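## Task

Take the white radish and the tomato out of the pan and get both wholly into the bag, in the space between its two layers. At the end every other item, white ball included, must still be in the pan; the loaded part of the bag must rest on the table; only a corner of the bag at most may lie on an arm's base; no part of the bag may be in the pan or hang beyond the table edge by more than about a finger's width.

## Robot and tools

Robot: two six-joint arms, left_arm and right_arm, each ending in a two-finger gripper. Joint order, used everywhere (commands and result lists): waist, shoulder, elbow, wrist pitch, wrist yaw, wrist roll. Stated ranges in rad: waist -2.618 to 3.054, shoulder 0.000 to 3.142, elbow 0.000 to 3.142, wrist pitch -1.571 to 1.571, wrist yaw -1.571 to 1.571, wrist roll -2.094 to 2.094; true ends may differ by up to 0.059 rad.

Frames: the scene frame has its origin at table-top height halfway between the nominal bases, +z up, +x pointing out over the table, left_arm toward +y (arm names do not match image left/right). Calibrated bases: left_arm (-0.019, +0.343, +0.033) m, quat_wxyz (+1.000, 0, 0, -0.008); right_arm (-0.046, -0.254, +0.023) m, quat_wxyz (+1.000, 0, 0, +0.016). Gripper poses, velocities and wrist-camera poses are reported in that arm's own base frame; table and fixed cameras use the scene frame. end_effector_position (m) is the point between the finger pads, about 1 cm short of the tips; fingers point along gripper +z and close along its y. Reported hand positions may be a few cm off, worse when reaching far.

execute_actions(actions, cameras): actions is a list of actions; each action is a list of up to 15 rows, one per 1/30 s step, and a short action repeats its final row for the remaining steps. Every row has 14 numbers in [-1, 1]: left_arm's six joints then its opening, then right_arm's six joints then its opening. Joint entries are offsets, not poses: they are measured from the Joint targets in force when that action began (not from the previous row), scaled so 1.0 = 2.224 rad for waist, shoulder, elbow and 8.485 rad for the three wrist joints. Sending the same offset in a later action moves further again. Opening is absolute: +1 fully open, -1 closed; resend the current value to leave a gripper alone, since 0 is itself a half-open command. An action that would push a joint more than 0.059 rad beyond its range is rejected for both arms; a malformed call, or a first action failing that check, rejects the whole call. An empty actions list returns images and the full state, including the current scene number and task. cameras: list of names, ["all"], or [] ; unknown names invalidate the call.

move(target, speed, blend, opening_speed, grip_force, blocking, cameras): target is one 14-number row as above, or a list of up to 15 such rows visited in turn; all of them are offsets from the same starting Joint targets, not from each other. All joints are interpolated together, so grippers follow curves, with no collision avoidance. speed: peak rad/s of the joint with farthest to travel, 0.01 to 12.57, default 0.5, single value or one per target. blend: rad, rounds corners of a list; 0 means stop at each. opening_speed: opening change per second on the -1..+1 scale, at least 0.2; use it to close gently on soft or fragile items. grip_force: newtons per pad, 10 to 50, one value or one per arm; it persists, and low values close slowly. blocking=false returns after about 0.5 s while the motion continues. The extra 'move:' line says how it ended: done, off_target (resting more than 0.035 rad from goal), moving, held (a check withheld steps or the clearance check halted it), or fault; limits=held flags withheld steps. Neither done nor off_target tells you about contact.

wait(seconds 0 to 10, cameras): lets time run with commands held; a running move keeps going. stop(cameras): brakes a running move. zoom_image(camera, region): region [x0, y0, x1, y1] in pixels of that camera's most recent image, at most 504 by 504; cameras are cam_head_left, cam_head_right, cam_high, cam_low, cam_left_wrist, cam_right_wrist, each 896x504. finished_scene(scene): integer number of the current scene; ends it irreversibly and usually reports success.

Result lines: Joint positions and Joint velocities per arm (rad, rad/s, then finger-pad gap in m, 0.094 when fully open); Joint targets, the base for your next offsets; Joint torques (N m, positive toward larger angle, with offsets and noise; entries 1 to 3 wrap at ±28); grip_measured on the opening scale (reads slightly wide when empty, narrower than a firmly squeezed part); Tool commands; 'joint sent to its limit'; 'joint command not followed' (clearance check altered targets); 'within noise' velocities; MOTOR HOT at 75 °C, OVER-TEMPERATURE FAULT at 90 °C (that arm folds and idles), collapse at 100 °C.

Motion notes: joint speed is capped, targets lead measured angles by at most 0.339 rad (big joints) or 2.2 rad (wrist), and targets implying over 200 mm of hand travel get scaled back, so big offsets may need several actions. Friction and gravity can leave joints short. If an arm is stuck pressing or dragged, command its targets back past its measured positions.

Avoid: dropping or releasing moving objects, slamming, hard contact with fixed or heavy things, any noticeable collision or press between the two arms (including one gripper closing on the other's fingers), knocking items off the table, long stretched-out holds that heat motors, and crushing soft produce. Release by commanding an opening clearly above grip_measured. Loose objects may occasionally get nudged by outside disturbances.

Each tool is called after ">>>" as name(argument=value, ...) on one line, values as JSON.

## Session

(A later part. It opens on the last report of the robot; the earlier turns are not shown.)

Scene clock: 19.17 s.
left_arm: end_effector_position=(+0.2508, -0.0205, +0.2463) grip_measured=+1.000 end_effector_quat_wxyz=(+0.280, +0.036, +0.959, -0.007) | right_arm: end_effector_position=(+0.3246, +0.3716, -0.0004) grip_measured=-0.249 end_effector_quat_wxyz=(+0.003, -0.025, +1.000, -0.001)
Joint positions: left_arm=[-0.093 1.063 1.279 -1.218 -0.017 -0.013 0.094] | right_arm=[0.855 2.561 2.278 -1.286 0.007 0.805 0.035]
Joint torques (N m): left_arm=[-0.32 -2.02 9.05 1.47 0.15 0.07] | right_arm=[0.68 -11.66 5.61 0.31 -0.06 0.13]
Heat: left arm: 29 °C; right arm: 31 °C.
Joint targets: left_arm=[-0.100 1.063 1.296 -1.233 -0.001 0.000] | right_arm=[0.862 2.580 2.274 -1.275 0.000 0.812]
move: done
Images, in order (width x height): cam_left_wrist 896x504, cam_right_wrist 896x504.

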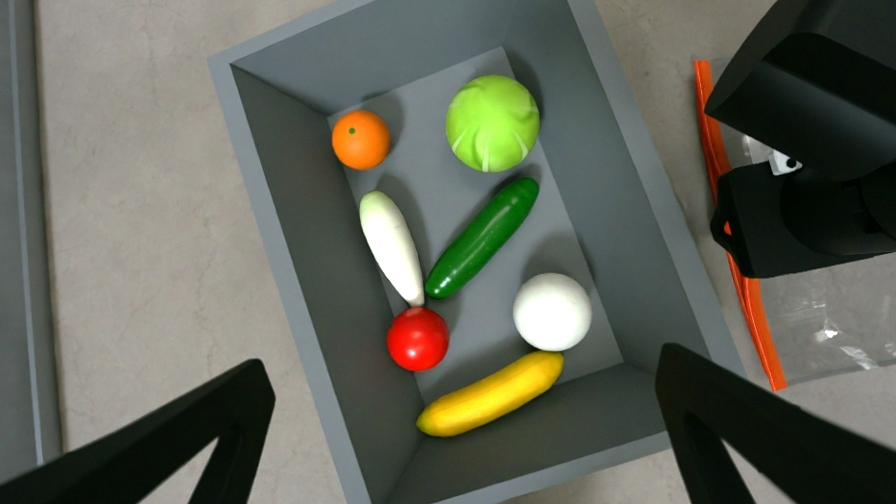

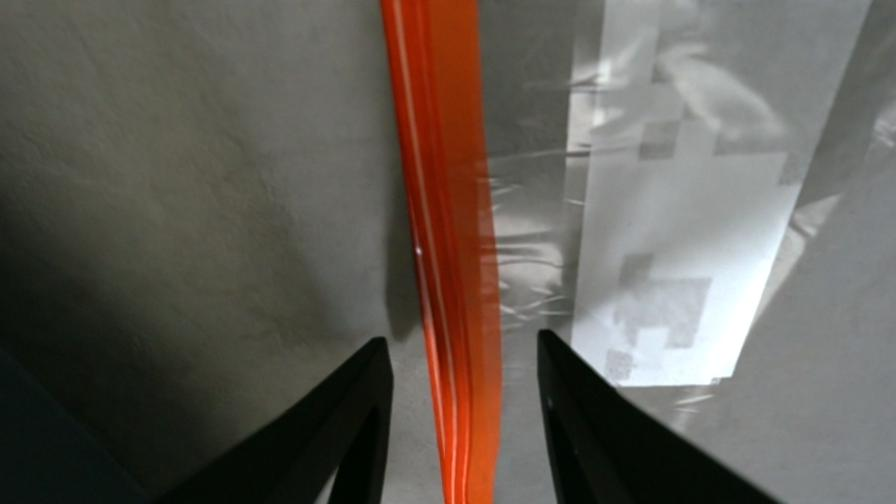

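>>> move(target=[0,0,0,0,0,0,1,0,0,0,0,0,0,-0.7], opening_speed=0.5, cameras=["cam_right_wrist","cam_left_wrist","cam_high"])

>>> zoom_image(camera="cam_right_wrist", region=[340, 200, 640, 500])

>>> zoom_image(camera="cam_high", region=[350, 100, 510, 240])

Scene clock: 20.70 s.
left_arm: end_effector_position=(+0.2508, -0.0205, +0.2463) grip_measured=+1.000 end_effector_quat_wxyz=(+0.280, +0.036, +0.959, -0.007) | right_arm: end_effector_position=(+0.3246, +0.3717, -0.0004) grip_measured=-0.699 end_effector_quat_wxyz=(+0.004, -0.025, +1.000, -0.001)
Joint positions: left_arm=[-0.093 1.063 1.279 -1.218 -0.017 -0.013 0.094] | right_arm=[0.855 2.561 2.278 -1.285 0.007 0.805 0.014]
Joint torques (N m): left_arm=[-0.34 -2.02 8.99 1.47 0.15 0.07] | right_arm=[0.66 -11.62 5.63 0.36 -0.05 0.13]
Heat: left arm: 29 °C; right arm: 32 °C.
Joint targets: left_arm=[-0.100 1.063 1.296 -1.233 -0.001 0.000] | right_arm=[0.862 2.580 2.274 -1.275 0.000 0.812]
move: done
Images, in order (width x height): cam_high 896x504, cam_left_wrist 896x504, cam_right_wrist 896x504.

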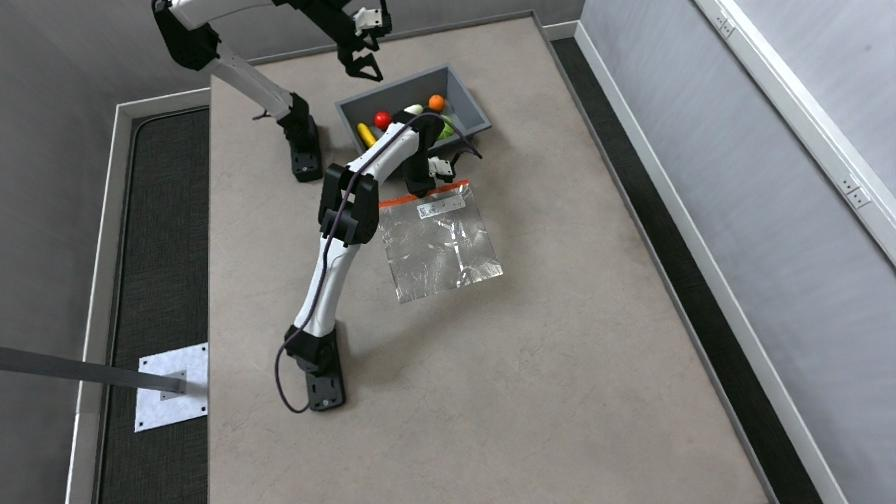

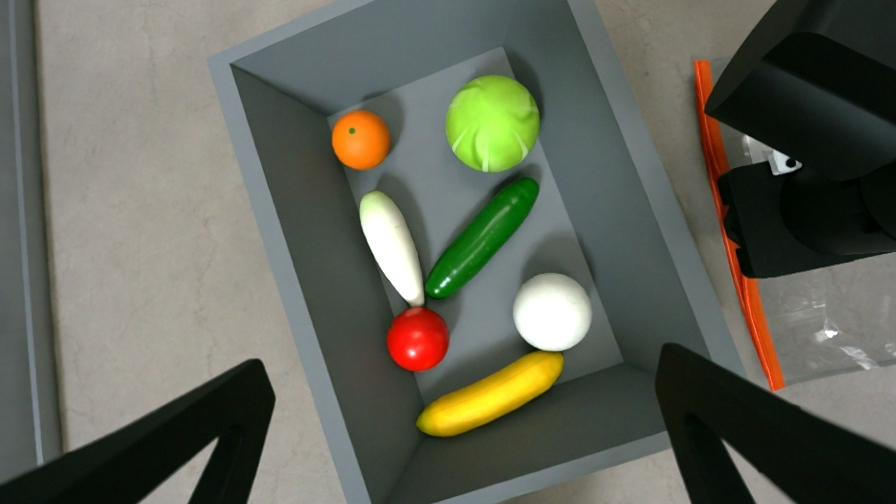

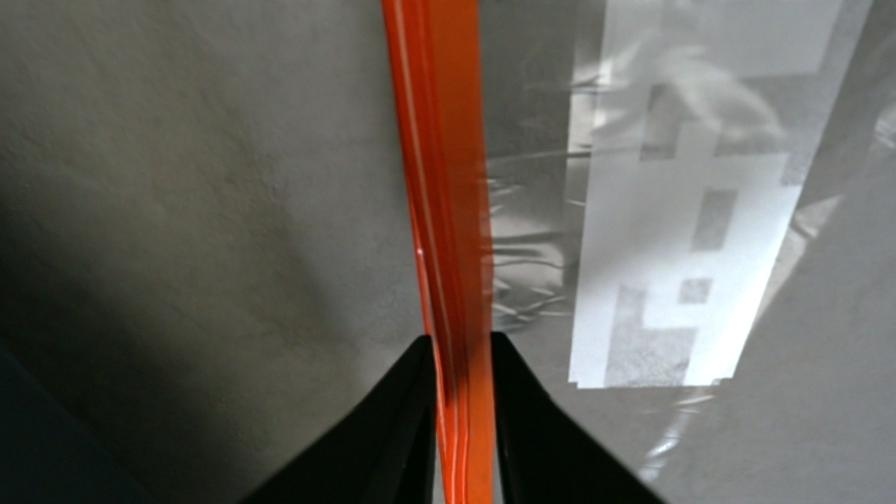

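Scaled by 1.680 from the camera's 896x504 image, which has a finer 1280x720 frame.

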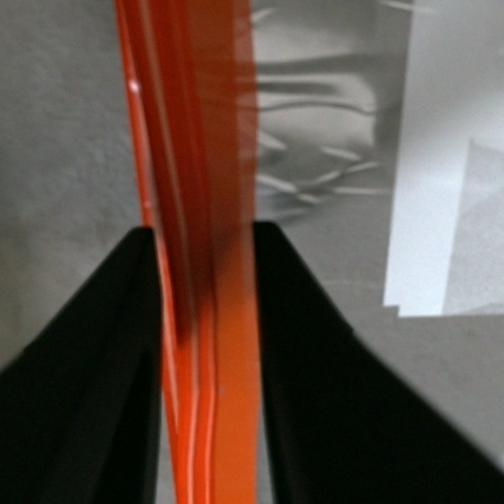

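Scaled by 3.150 from the camera's 896x504 image, which has a finer 1280x720 frame.

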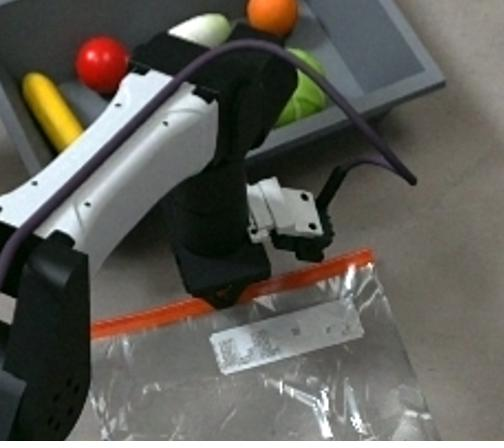

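>>> move(target=[0,0,0,0,0,0,1,0,0,0,0,0,0,-1], opening_speed=0.5, cameras=["cam_right_wrist"])

>>> zoom_image(camera="cam_right_wrist", region=[340, 200, 640, 500])

Scene clock: 21.80 s.
left_arm: end_effector_position=(+0.2508, -0.0205, +0.2463) grip_measured=+1.000 end_effector_quat_wxyz=(+0.280, +0.036, +0.959, -0.007) | right_arm: end_effector_position=(+0.3246, +0.3717, -0.0004) grip_measured=-0.990 end_effector_quat_wxyz=(+0.004, -0.025, +1.000, -0.001)
Joint positions: left_arm=[-0.093 1.063 1.279 -1.218 -0.017 -0.013 0.094] | right_arm=[0.855 2.561 2.278 -1.285 0.007 0.805 0]
Joint torques (N m): left_arm=[-0.28 -2.04 9.05 1.46 0.14 0.06] | right_arm=[0.69 -11.63 5.61 0.37 -0.06 0.13]
Heat: left arm: 30 °C; right arm: 32 °C.
Joint targets: left_arm=[-0.100 1.063 1.296 -1.233 -0.001 0.000] | right_arm=[0.862 2.580 2.274 -1.275 0.000 0.812]
move: done
Images, in order (width x height): cam_right_wrist 896x504.

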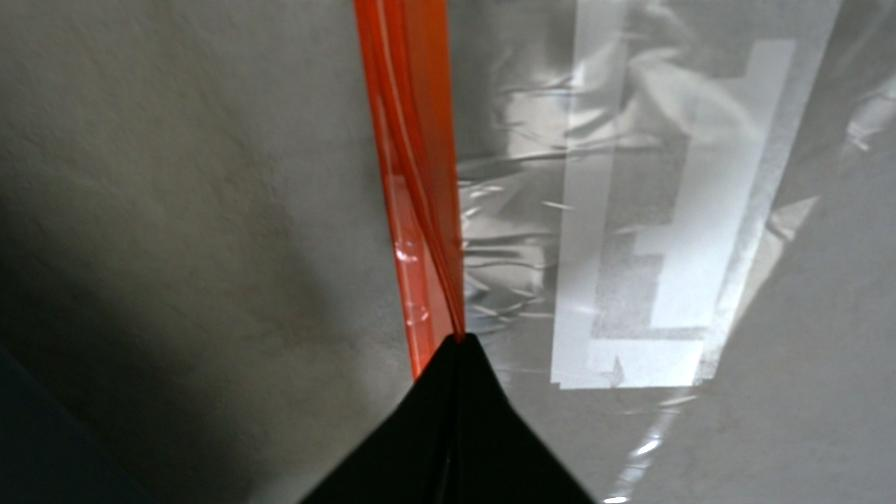

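Scaled by 1.680 from the camera's 896x504 image, which has a finer 1280x720 frame.

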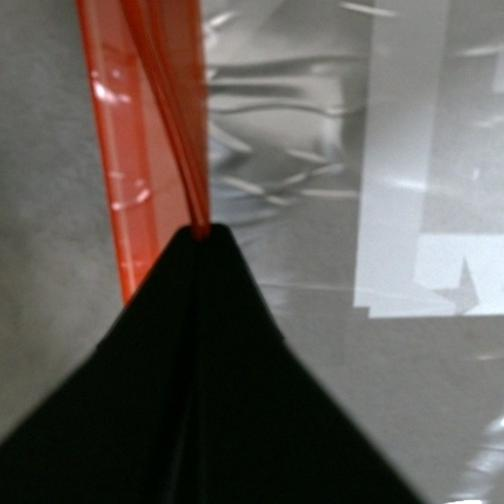

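>>> move(target=[[0,0,0,0,0,0,1,0,-0.0058,0.0674,-0.0159,0,0,-1],[0,0,0,0,0,0,1,-0.0638,-0.2023,-0.2761,0.0218,0,-0.0167,-1]], speed=0.35, blend=[0.05,0], cameras=["all"])

Scene clock: 26.73 s.
left_arm: end_effector_position=(+0.2508, -0.0205, +0.2463) grip_measured=+1.000 end_effector_quat_wxyz=(+0.280, +0.036, +0.959, -0.007) | right_arm: end_effector_position=(+0.3020, +0.2660, +0.0117) grip_measured=-0.991 end_effector_quat_wxyz=(-0.017, -0.024, +0.999, -0.018)
Joint positions: left_arm=[-0.093 1.063 1.279 -1.218 -0.017 -0.013 0.094] | right_arm=[0.725 2.186 1.665 -1.1 0.007 0.678 0]
Joint torques (N m): left_arm=[-0.35 -2.03 9.05 1.46 0.15 0.06] | right_arm=[-0.29 -15.64 5.26 0.29 -0.05 -0.02]
Heat: left arm: 31 °C; right arm: 36 °C.
Joint targets: left_arm=[-0.100 1.063 1.296 -1.233 -0.001 0.000] | right_arm=[0.720 2.130 1.661 -1.090 0.000 0.670]
move: off_target (right_arm); right_arm: the shoulder is farthest, 0.056 rad from its target

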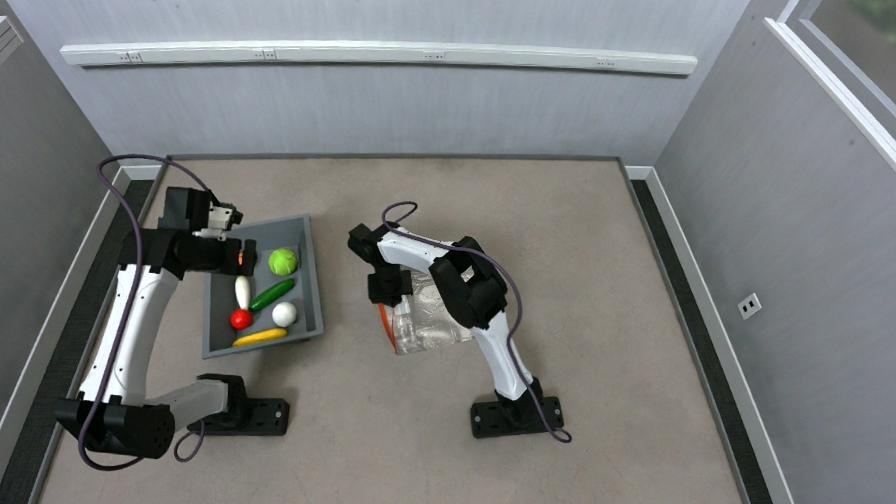

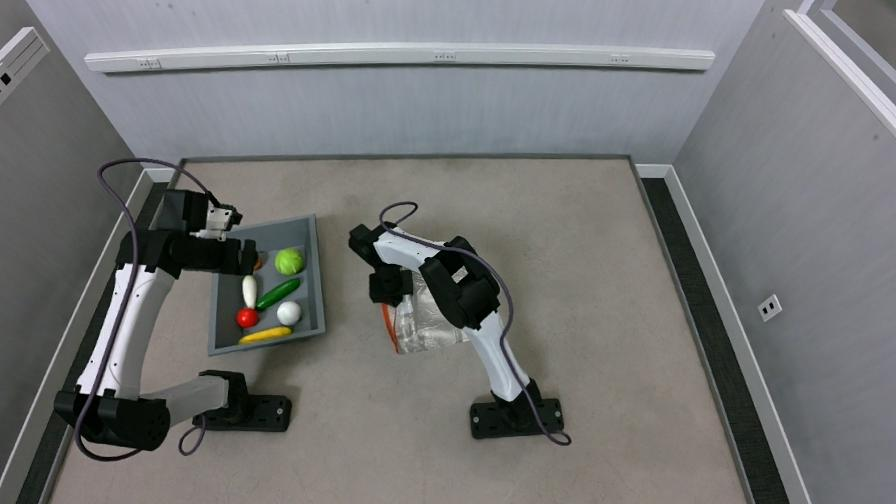

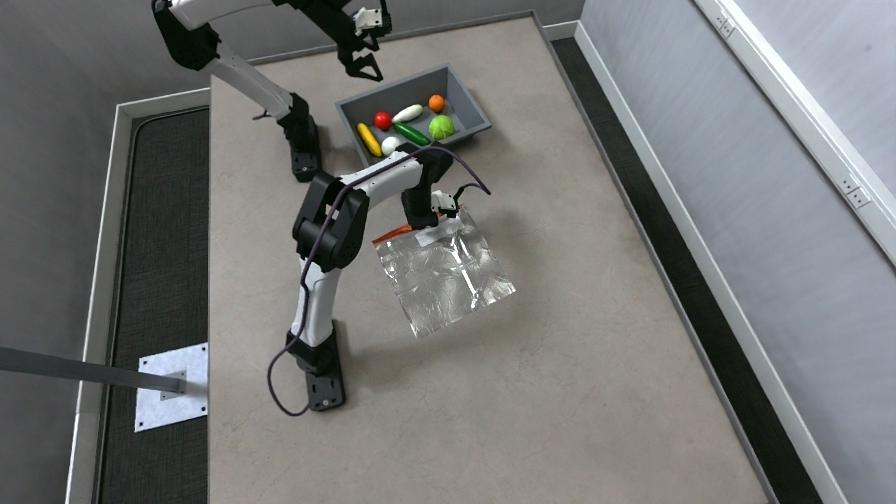

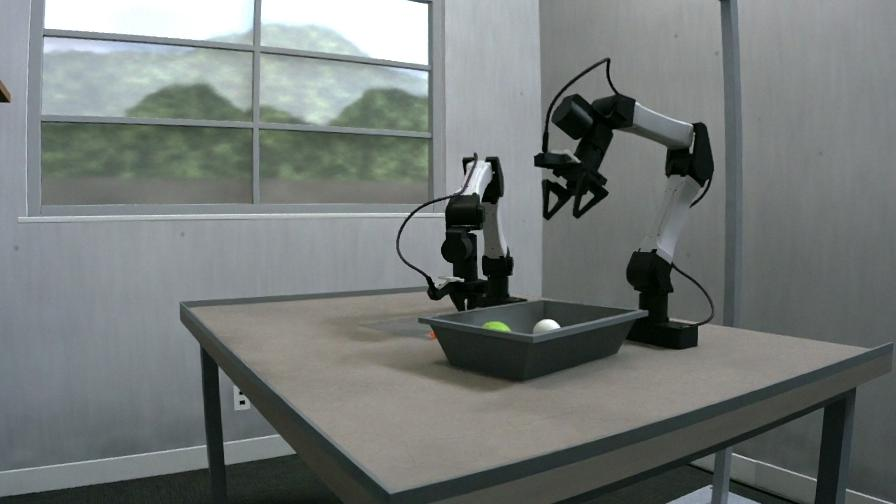

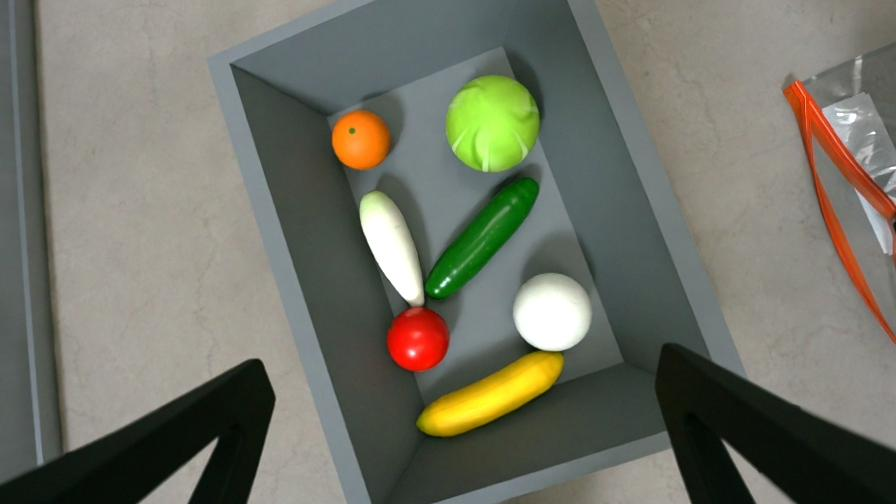

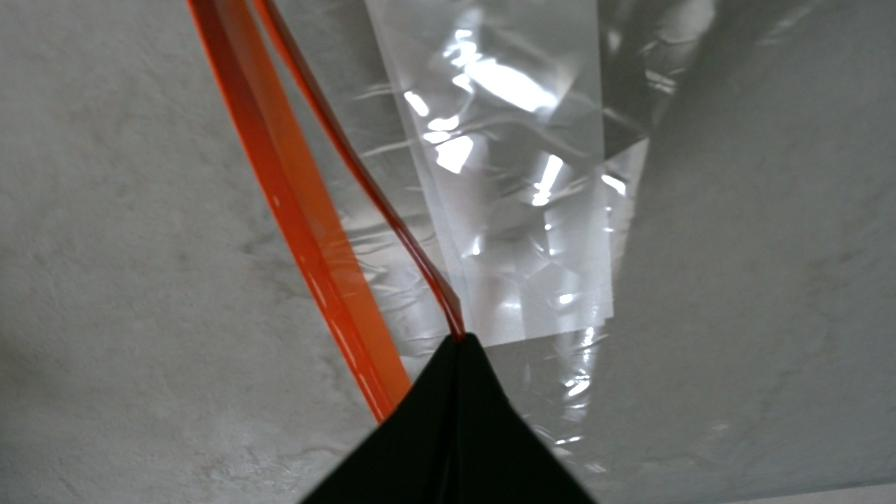

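>>> move(target=[0,0,0,0,0,0,1,0,-0.027,0.103,-0.0306,0,0,-1], speed=0.3, cameras=["all"])

>>> zoom_image(camera="cam_high", region=[340, 140, 540, 350])

>>> zoom_image(camera="cam_head_left", region=[340, 200, 500, 370])

Scene clock: 28.80 s.
left_arm: end_effector_position=(+0.2508, -0.0205, +0.2463) grip_measured=+1.000 end_effector_quat_wxyz=(+0.280, +0.036, +0.959, -0.007) | right_arm: end_effector_position=(+0.3029, +0.2667, +0.0878) grip_measured=-0.991 end_effector_quat_wxyz=(-0.007, -0.024, +1.000, -0.010)
Joint positions: left_arm=[-0.093 1.063 1.279 -1.218 -0.017 -0.013 0.094] | right_arm=[0.725 2.118 1.865 -1.342 0.007 0.678 0]
Joint torques (N m): left_arm=[-0.29 -2.02 9.1 1.47 0.15 0.07] | right_arm=[-0.44 -14.71 8.28 0.17 -0.06 -0.02]
Heat: left arm: 31 °C; right arm: 37 °C.
Joint targets: left_arm=[-0.100 1.063 1.296 -1.233 -0.001 0.000] | right_arm=[0.720 2.069 1.890 -1.350 0.000 0.671]
move: off_target (right_arm); right_arm: the shoulder is farthest, 0.048 rad from its target

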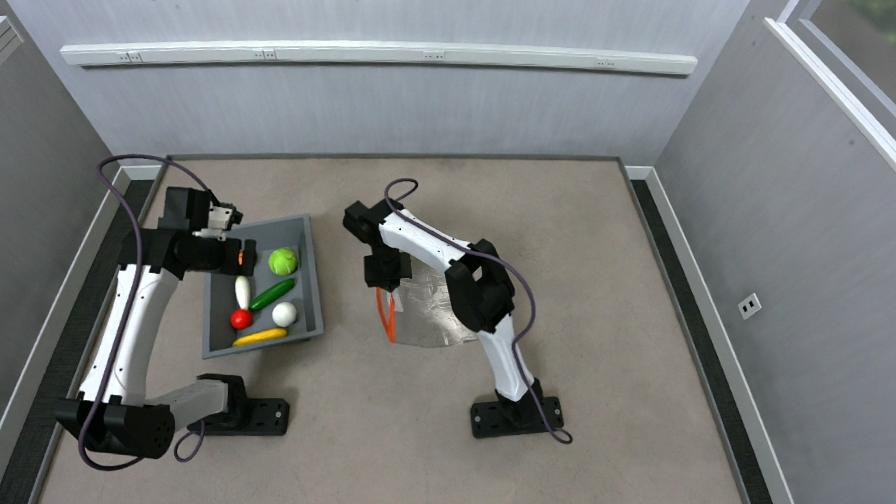

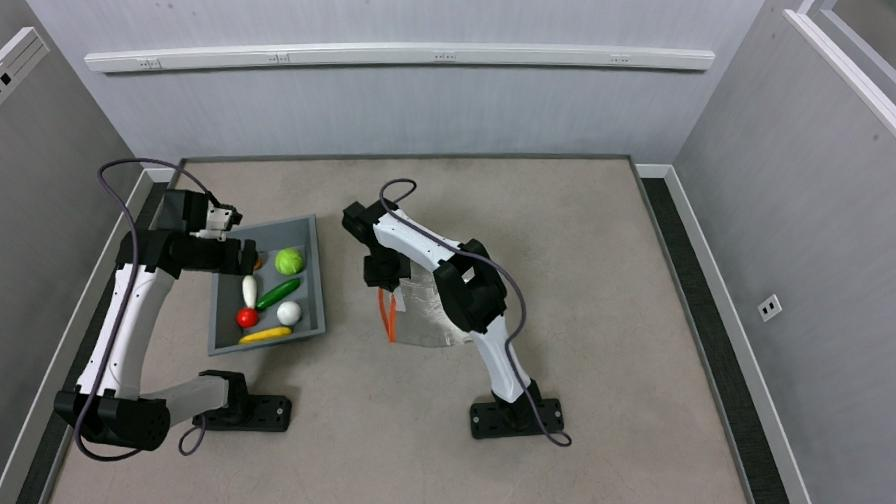

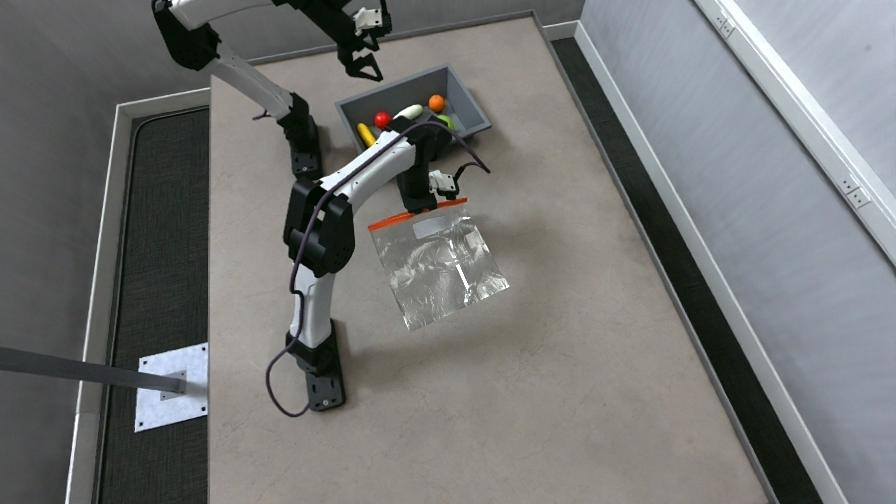

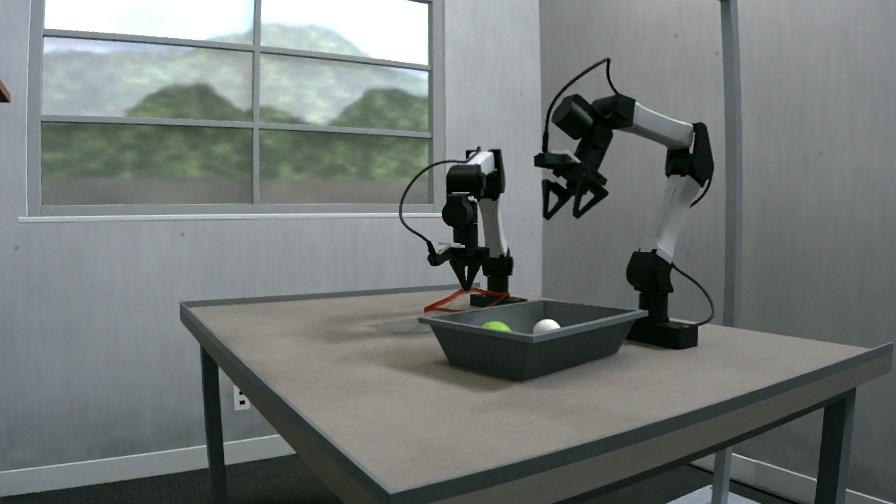

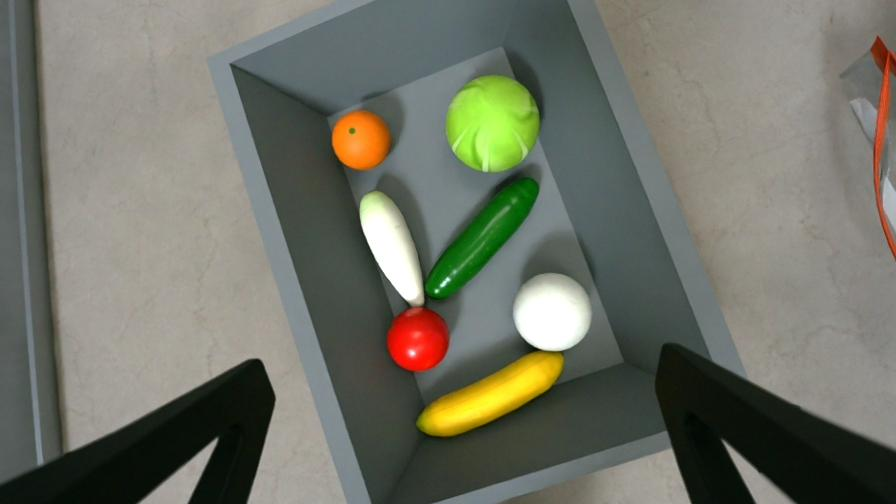

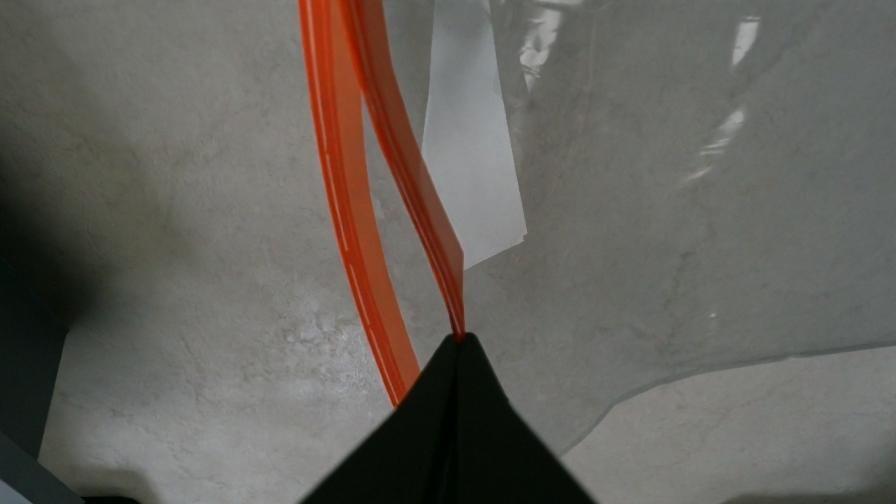

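Scaled by 2.400 from the camera's 896x504 image, which has a finer 1280x720 frame.

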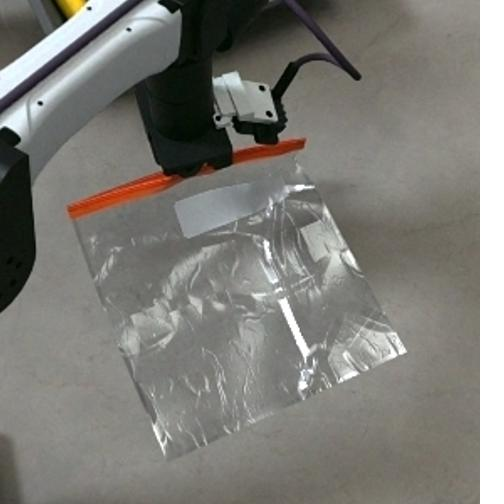

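Scaled by 2.965 from the camera's 896x504 image, which has a finer 1280x720 frame.

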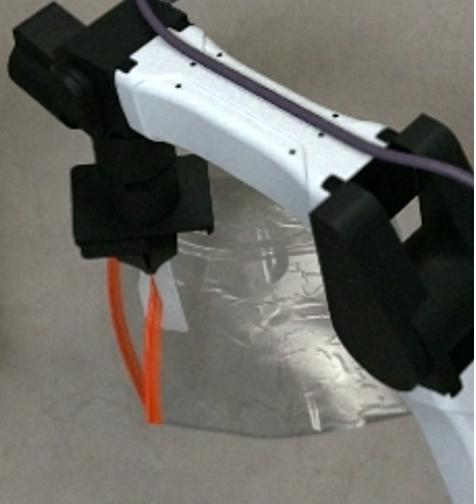

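>>> move(target=[0.0688,0.0621,-0.2761,0.0889,0.002,-0.0178,0.2,0,0,0.036,-0.0094,0,0,-1], speed=0.7, cameras=["all"])

Scene clock: 33.20 s.
left_arm: end_effector_position=(+0.3021, +0.0143, +0.0859) grip_measured=+0.202 end_effector_quat_wxyz=(+0.286, -0.089, +0.954, -0.013) | right_arm: end_effector_position=(+0.3019, +0.2659, +0.1073) grip_measured=-0.991 end_effector_quat_wxyz=(-0.008, -0.024, +1.000, -0.011)
Joint positions: left_arm=[0.047 1.194 0.69 -0.487 0 -0.139 0.056] | right_arm=[0.725 2.118 1.943 -1.423 0.007 0.678 0]
Joint torques (N m): left_arm=[0.65 -2.99 7.01 1.72 0.16 -0.17] | right_arm=[-0.43 -14.72 8.51 0.14 -0.05 -0.02]
Heat: left arm: 31 °C; right arm: 40 °C.
Joint targets: left_arm=[0.053 1.201 0.682 -0.479 0.016 -0.151] | right_arm=[0.720 2.069 1.970 -1.429 0.000 0.671]
move: off_target (right_arm); right_arm: the shoulder is farthest, 0.049 rad from its target

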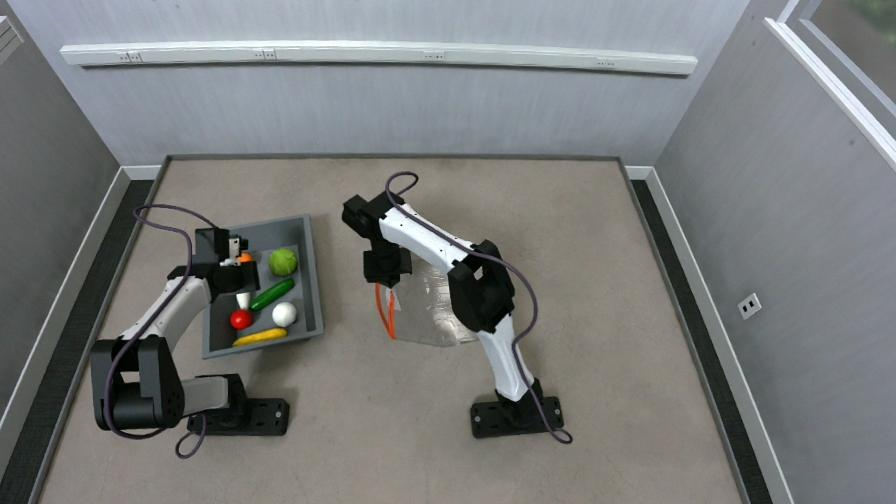

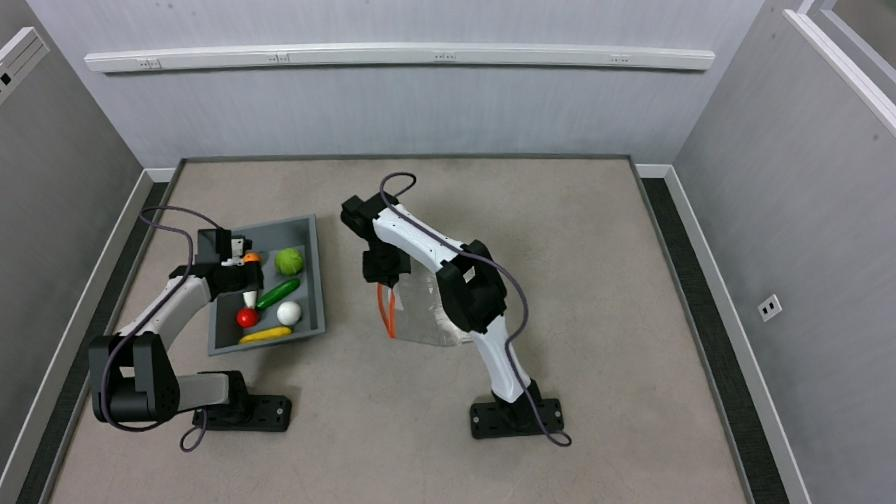

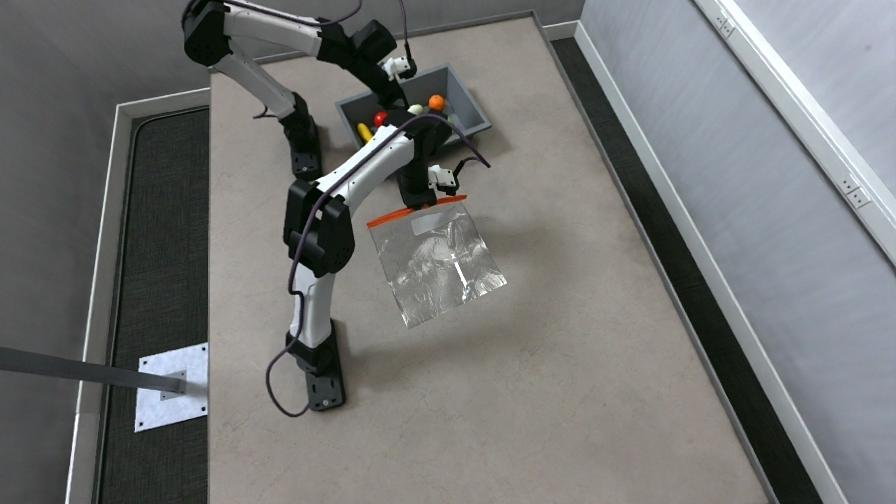

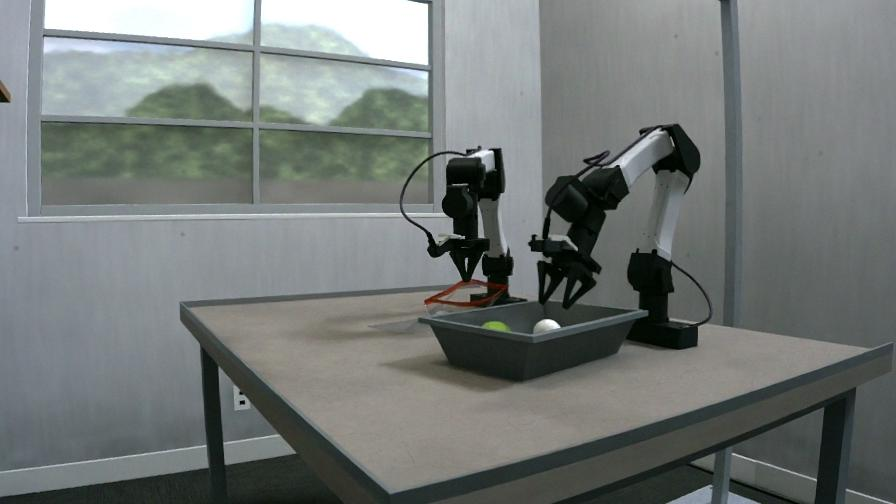

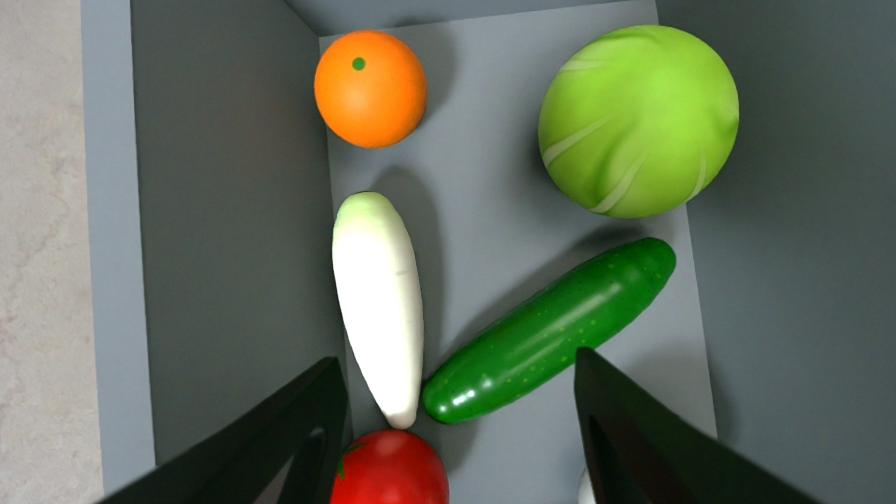

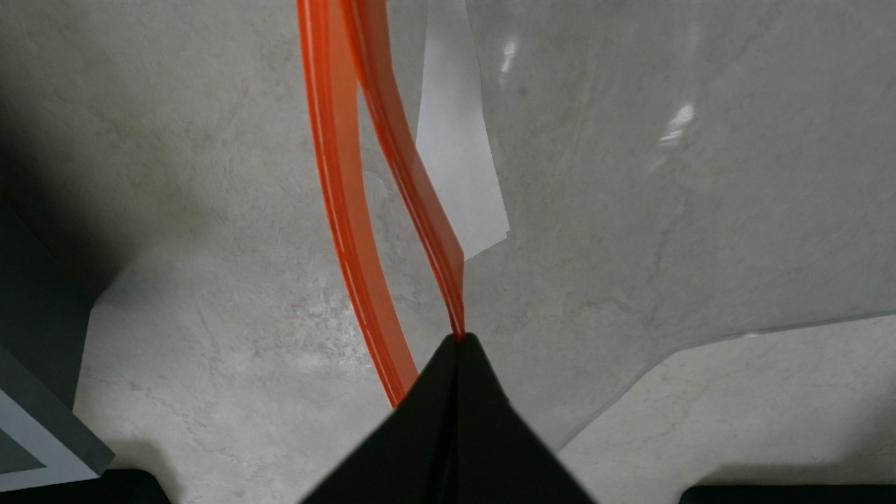

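>>> move(target=[0.0573,0.0737,-0.0589,0.0337,0,-0.0031,0.2,0,0,0,0,0,0,-1], speed=0.4, cameras=["cam_left_wrist"])

Scene clock: 35.83 s.
left_arm: end_effector_position=(+0.3084, +0.0540, +0.0307) grip_measured=+0.202 end_effector_quat_wxyz=(+0.284, -0.162, +0.945, +0.000) | right_arm: end_effector_position=(+0.3019, +0.2659, +0.1073) grip_measured=-0.991 end_effector_quat_wxyz=(-0.008, -0.024, +1.000, -0.011)
Joint positions: left_arm=[0.175 1.355 0.561 -0.201 0.003 -0.166 0.056] | right_arm=[0.725 2.118 1.943 -1.423 0.007 0.678 0]
Joint torques (N m): left_arm=[0.65 -3.55 6.13 1.72 0.12 -0.15] | right_arm=[-0.42 -14.74 8.53 0.14 -0.05 -0.02]
Heat: left arm: 31 °C; right arm: 41 °C.
Joint targets: left_arm=[0.180 1.365 0.551 -0.193 0.016 -0.178] | right_arm=[0.720 2.069 1.970 -1.429 0.000 0.671]
move: off_target (right_arm); right_arm: the shoulder is farthest, 0.049 rad from its target
Images, in order (width x height): cam_left_wrist 896x504.

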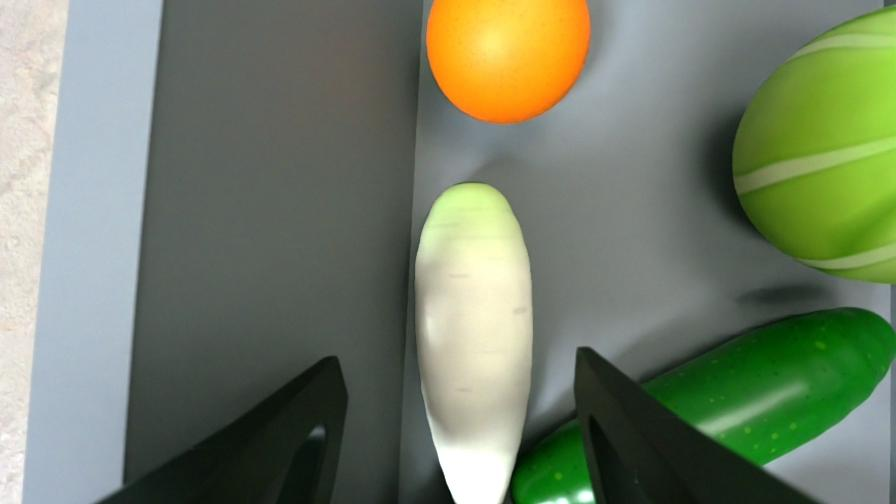

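>>> move(target=[-0.0067,0.0414,-0.0256,0.0172,0,-0.0018,-0.03,0,0,0,0,0,0,-1], speed=0.2, cameras=["cam_left_wrist"])

Scene clock: 37.83 s.
left_arm: end_effector_position=(+0.3103, +0.0533, +0.0048) grip_measured=-0.028 end_effector_quat_wxyz=(+0.284, -0.168, +0.944, -0.003) | right_arm: end_effector_position=(+0.3019, +0.2659, +0.1073) grip_measured=-0.991 end_effector_quat_wxyz=(-0.008, -0.024, +1.000, -0.011)
Joint positions: left_arm=[0.172 1.445 0.505 -0.055 0.003 -0.18 0.046] | right_arm=[0.725 2.118 1.943 -1.423 0.007 0.678 0]
Joint torques (N m): left_arm=[-0.29 -3.69 5.53 1.74 0.13 -0.16] | right_arm=[-0.44 -14.69 8.49 0.14 -0.06 -0.02]
Heat: left arm: 31 °C; right arm: 42 °C.
Joint targets: left_arm=[0.165 1.457 0.494 -0.047 0.016 -0.193] | right_arm=[0.720 2.069 1.970 -1.429 0.000 0.671]
move: off_target (right_arm); right_arm: the shoulder is farthest, 0.049 rad from its target
Images, in order (width x height): cam_left_wrist 896x504.

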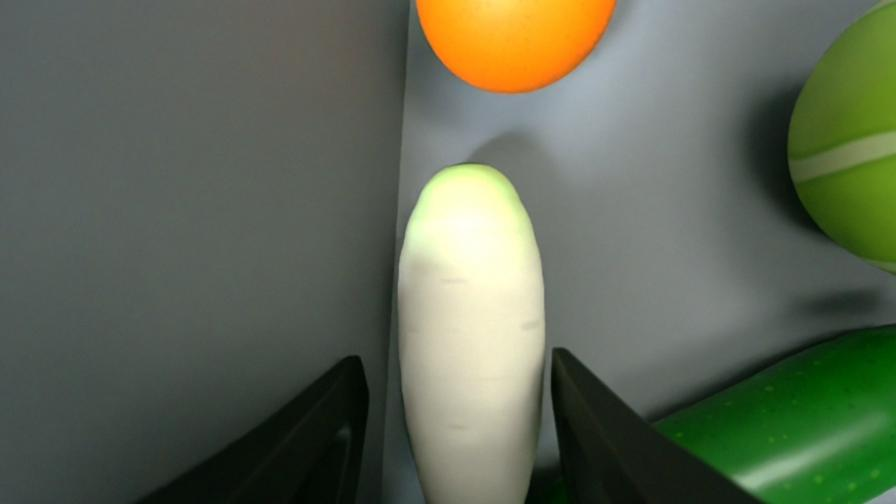

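>>> move(target=[-0.0067,0.0175,-0.0069,0.0063,0,-0.0018,-0.03,0,0,0,0,0,0,-1], speed=0.2, cameras=["cam_left_wrist"])

Scene clock: 39.23 s.
left_arm: end_effector_position=(+0.3121, +0.0490, -0.0041) grip_measured=-0.028 end_effector_quat_wxyz=(+0.284, -0.168, +0.944, -0.007) | right_arm: end_effector_position=(+0.3019, +0.2659, +0.1073) grip_measured=-0.991 end_effector_quat_wxyz=(-0.008, -0.024, +1.000, -0.011)
Joint positions: left_arm=[0.157 1.483 0.489 -0.001 0.003 -0.196 0.046] | right_arm=[0.725 2.118 1.943 -1.423 0.007 0.678 0]
Joint torques (N m): left_arm=[-0.34 -3.81 5.29 1.72 0.12 -0.15] | right_arm=[-0.44 -14.71 8.5 0.14 -0.06 -0.02]
Heat: left arm: 31 °C; right arm: 43 °C.
Joint targets: left_arm=[0.151 1.496 0.479 0.006 0.016 -0.208] | right_arm=[0.720 2.069 1.970 -1.429 0.000 0.671]
move: off_target (right_arm); right_arm: the shoulder is farthest, 0.049 rad from its target
Images, in order (width x height): cam_left_wrist 896x504.

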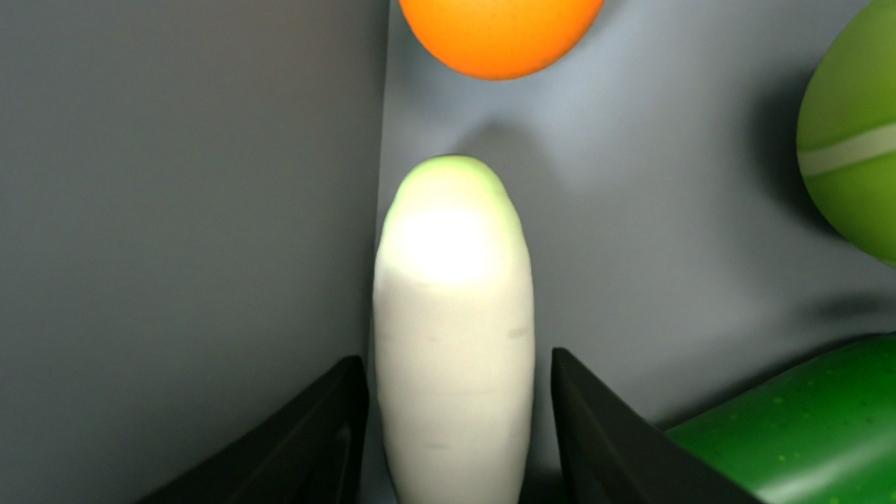

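>>> move(target=[[0,0.0117,-0.0045,0.0042,0,0,-0.03,0,0,0,0,0,0,-1],[0,0.0117,-0.0045,0.0042,0,0,-0.4,0,0,0,0,0,0,-1]], speed=0.2, opening_speed=0.3, cameras=["cam_left_wrist"])

Scene clock: 41.93 s.
left_arm: end_effector_position=(+0.3140, +0.0493, -0.0088) grip_measured=-0.370 end_effector_quat_wxyz=(+0.287, -0.168, +0.943, -0.007) | right_arm: end_effector_position=(+0.3019, +0.2659, +0.1073) grip_measured=-0.991 end_effector_quat_wxyz=(-0.008, -0.024, +1.000, -0.011)
Joint positions: left_arm=[0.157 1.508 0.481 0.038 0.003 -0.196 0.03] | right_arm=[0.725 2.118 1.943 -1.423 0.007 0.678 0]
Joint torques (N m): left_arm=[-0.29 -3.79 5 1.71 0.11 -0.15] | right_arm=[-0.43 -14.71 8.53 0.14 -0.05 -0.03]
Heat: left arm: 31 °C; right arm: 44 °C.
Joint targets: left_arm=[0.151 1.521 0.469 0.042 0.016 -0.208] | right_arm=[0.720 2.069 1.970 -1.429 0.000 0.671]
move: off_target (right_arm); right_arm: the shoulder is farthest, 0.049 rad from its target
Images, in order (width x height): cam_left_wrist 896x504.

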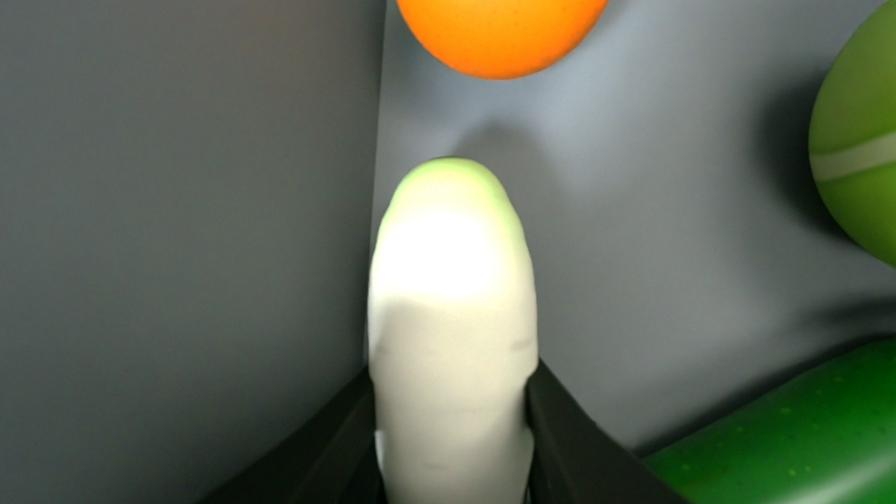

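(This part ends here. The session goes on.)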